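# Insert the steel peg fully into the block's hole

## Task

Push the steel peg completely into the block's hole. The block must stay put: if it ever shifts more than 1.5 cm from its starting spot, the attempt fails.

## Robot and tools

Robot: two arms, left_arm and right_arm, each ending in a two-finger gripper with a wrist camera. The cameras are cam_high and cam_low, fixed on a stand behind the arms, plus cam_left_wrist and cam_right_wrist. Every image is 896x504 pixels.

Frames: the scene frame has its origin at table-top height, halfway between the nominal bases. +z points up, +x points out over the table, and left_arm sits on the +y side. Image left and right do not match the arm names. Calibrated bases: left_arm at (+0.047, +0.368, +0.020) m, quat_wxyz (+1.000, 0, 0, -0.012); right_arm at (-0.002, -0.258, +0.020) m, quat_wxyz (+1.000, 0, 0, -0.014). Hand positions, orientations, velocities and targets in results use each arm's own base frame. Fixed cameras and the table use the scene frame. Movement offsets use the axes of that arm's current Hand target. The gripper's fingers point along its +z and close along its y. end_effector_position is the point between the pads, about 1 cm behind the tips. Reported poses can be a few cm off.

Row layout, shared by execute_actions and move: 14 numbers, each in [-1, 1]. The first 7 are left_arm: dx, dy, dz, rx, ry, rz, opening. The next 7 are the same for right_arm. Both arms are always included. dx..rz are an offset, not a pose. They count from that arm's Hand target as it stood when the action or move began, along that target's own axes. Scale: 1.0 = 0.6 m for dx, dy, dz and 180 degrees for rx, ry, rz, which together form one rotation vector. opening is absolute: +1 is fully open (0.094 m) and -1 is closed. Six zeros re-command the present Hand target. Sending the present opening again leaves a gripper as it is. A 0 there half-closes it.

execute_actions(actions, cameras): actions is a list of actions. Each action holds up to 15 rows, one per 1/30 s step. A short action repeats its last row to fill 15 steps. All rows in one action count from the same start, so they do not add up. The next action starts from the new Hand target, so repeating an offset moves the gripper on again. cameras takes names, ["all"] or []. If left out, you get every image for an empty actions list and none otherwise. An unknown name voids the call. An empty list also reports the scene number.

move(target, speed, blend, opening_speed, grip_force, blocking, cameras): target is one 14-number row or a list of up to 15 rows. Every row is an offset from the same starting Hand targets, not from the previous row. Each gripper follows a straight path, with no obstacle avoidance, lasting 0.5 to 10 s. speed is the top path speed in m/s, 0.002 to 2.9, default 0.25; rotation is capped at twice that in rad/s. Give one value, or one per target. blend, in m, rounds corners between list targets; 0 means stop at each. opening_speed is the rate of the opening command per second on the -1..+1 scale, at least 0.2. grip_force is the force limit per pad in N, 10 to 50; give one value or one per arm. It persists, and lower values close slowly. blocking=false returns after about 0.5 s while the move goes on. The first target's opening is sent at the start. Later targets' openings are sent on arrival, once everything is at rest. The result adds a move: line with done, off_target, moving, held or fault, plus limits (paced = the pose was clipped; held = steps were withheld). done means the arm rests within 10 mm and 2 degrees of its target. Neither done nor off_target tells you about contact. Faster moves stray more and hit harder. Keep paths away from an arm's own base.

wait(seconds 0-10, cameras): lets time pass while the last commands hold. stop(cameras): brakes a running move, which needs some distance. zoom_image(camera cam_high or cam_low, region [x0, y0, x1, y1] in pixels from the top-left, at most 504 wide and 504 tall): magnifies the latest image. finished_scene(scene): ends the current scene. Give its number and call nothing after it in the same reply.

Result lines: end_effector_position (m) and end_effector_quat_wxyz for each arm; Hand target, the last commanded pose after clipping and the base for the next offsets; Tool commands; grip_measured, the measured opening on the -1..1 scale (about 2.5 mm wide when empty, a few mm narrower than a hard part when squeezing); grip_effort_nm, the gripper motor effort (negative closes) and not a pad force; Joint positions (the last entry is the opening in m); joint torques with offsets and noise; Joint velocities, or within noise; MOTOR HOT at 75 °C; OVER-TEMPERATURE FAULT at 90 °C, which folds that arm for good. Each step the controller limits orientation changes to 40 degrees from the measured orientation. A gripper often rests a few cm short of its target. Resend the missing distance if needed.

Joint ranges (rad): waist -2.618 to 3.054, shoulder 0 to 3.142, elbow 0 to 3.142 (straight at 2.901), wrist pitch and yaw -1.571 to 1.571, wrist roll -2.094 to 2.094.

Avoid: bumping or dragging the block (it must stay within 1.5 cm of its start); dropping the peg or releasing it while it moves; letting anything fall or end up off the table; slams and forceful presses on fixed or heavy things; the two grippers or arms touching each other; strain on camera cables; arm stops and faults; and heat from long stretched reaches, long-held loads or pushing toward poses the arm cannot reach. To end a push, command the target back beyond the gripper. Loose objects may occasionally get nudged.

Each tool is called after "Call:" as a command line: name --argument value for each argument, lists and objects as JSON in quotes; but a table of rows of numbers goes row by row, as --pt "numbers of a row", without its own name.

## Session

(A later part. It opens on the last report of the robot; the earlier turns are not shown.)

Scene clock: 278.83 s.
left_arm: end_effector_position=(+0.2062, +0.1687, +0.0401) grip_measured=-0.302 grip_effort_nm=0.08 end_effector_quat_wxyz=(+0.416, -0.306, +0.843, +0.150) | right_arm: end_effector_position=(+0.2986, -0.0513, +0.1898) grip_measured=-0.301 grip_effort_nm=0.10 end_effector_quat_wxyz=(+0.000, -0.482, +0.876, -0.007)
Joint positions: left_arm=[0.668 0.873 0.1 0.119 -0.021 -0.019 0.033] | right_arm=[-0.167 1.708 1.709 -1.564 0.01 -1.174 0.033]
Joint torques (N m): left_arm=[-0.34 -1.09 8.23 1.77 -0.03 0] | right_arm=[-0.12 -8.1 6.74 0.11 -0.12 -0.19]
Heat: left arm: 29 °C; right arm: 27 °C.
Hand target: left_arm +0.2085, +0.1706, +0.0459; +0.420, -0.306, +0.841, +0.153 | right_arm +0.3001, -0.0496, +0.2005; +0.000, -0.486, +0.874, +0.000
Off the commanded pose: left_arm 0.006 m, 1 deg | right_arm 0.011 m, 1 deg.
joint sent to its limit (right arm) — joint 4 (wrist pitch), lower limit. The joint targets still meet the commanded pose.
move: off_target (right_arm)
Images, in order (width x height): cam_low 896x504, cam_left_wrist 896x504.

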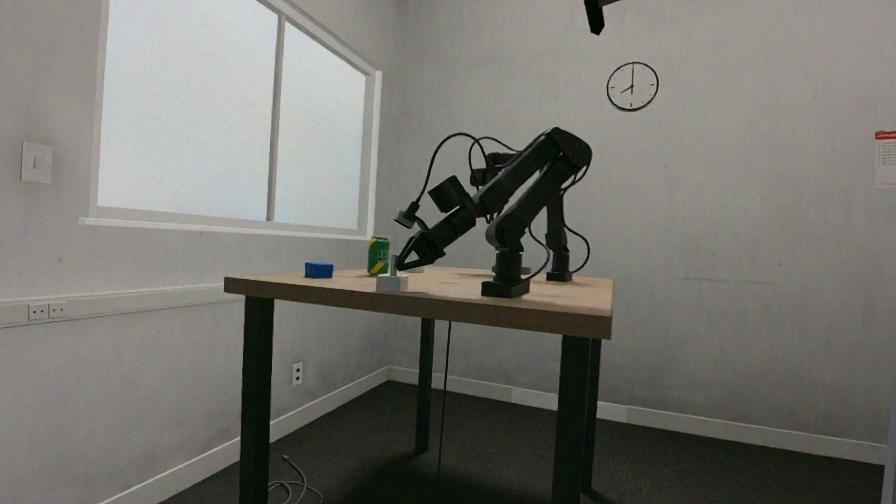

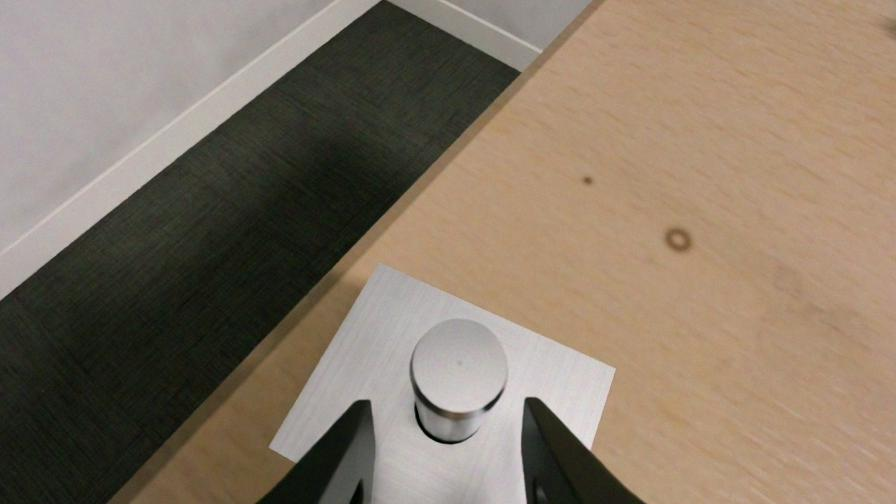

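Call:
move --pt "0 0 -0.1 0 0 0 -0.2 0 0 0 0 0 0 -0.3" --pt "-0.1 0 -0.2 0 0 0 -0.2 0 0 0 0 0 0 -0.3" --speed '[0.06, 0.15]' --blend '[0.02, 0]' --cameras '["cam_left_wrist", "cam_low", "cam_high"]'

Call:
zoom_image --camera "cam_low" --region '[370, 235, 430, 300]'

Call:
zoom_image --camera "cam_high" --region '[500, 30, 600, 120]'

Scene clock: 282.80 s.
left_arm: end_effector_position=(+0.1647, +0.1325, +0.1597) grip_measured=-0.202 grip_effort_nm=0.08 end_effector_quat_wxyz=(+0.422, -0.304, +0.841, +0.149) | right_arm: end_effector_position=(+0.2986, -0.0513, +0.1898) grip_measured=-0.301 grip_effort_nm=0.10 end_effector_quat_wxyz=(+0.000, -0.482, +0.876, -0.007)
Joint positions: left_arm=[0.642 0.39 0.52 -0.774 -0.036 -0.033 0.037] | right_arm=[-0.167 1.708 1.709 -1.564 0.01 -1.174 0.033]
Joint torques (N m): left_arm=[-0.66 1.74 9.43 1.67 -0.12 -0.05] | right_arm=[0.14 -8.31 6.64 0.1 -0.14 -0.13]
Heat: left arm: 29 °C; right arm: 27 °C.
Hand target: left_arm +0.1625, +0.1320, +0.1658; +0.420, -0.306, +0.841, +0.153 | right_arm +0.3001, -0.0496, +0.2005; +0.000, -0.486, +0.874, +0.000
Off the commanded pose: left_arm 0.007 m, 0 deg | right_arm 0.011 m, 1 deg.
joint sent to its limit (right arm) — joint 4 (wrist pitch), lower limit. The joint targets still meet the commanded pose.
move: off_target (right_arm)
Images, in order (width x height): cam_high 896x504, cam_low 896x504, cam_left_wrist 896x504.

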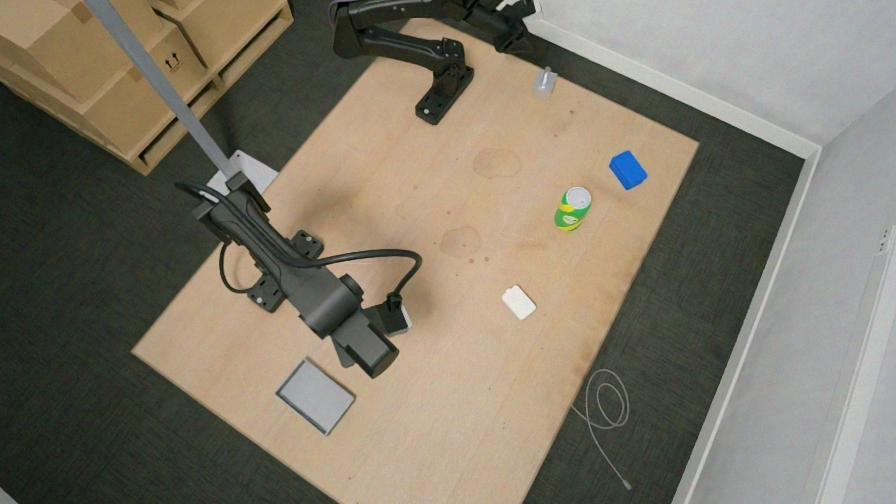

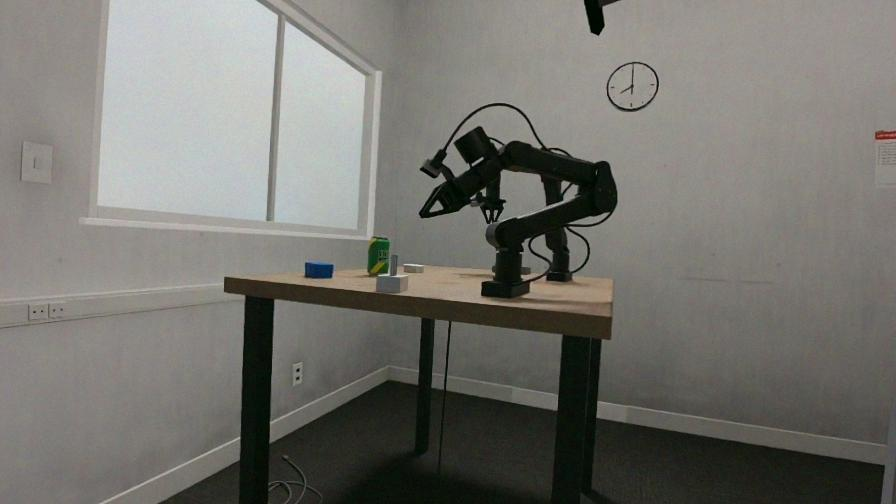

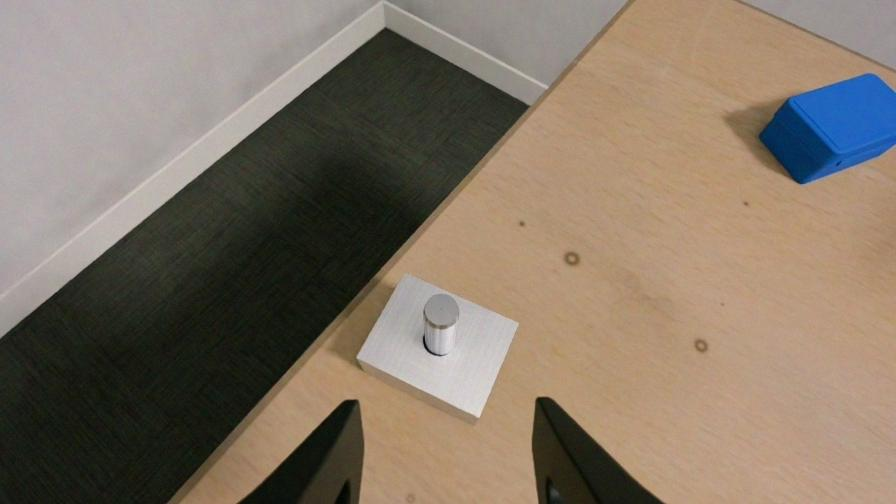

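Scaled by 7.754.

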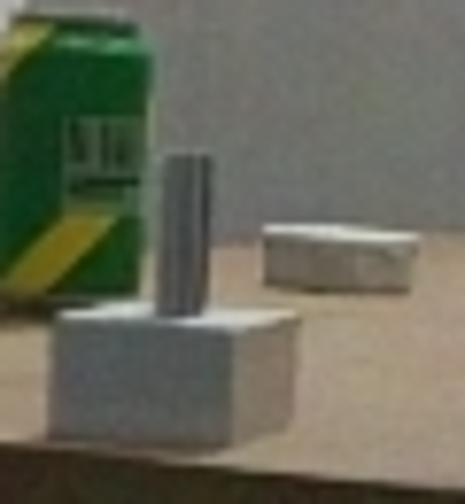

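Scaled by 5.040.

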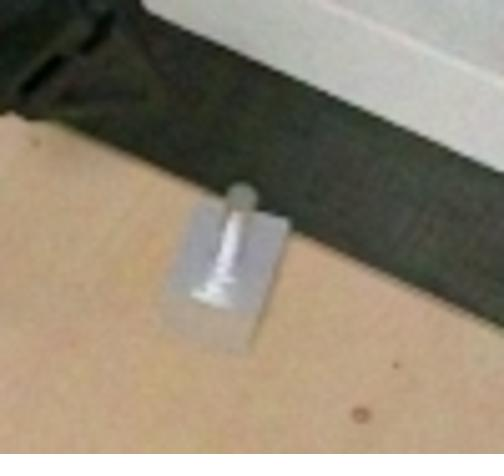

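Call:
finished_scene --scene 1

The scene is finished: the task was done.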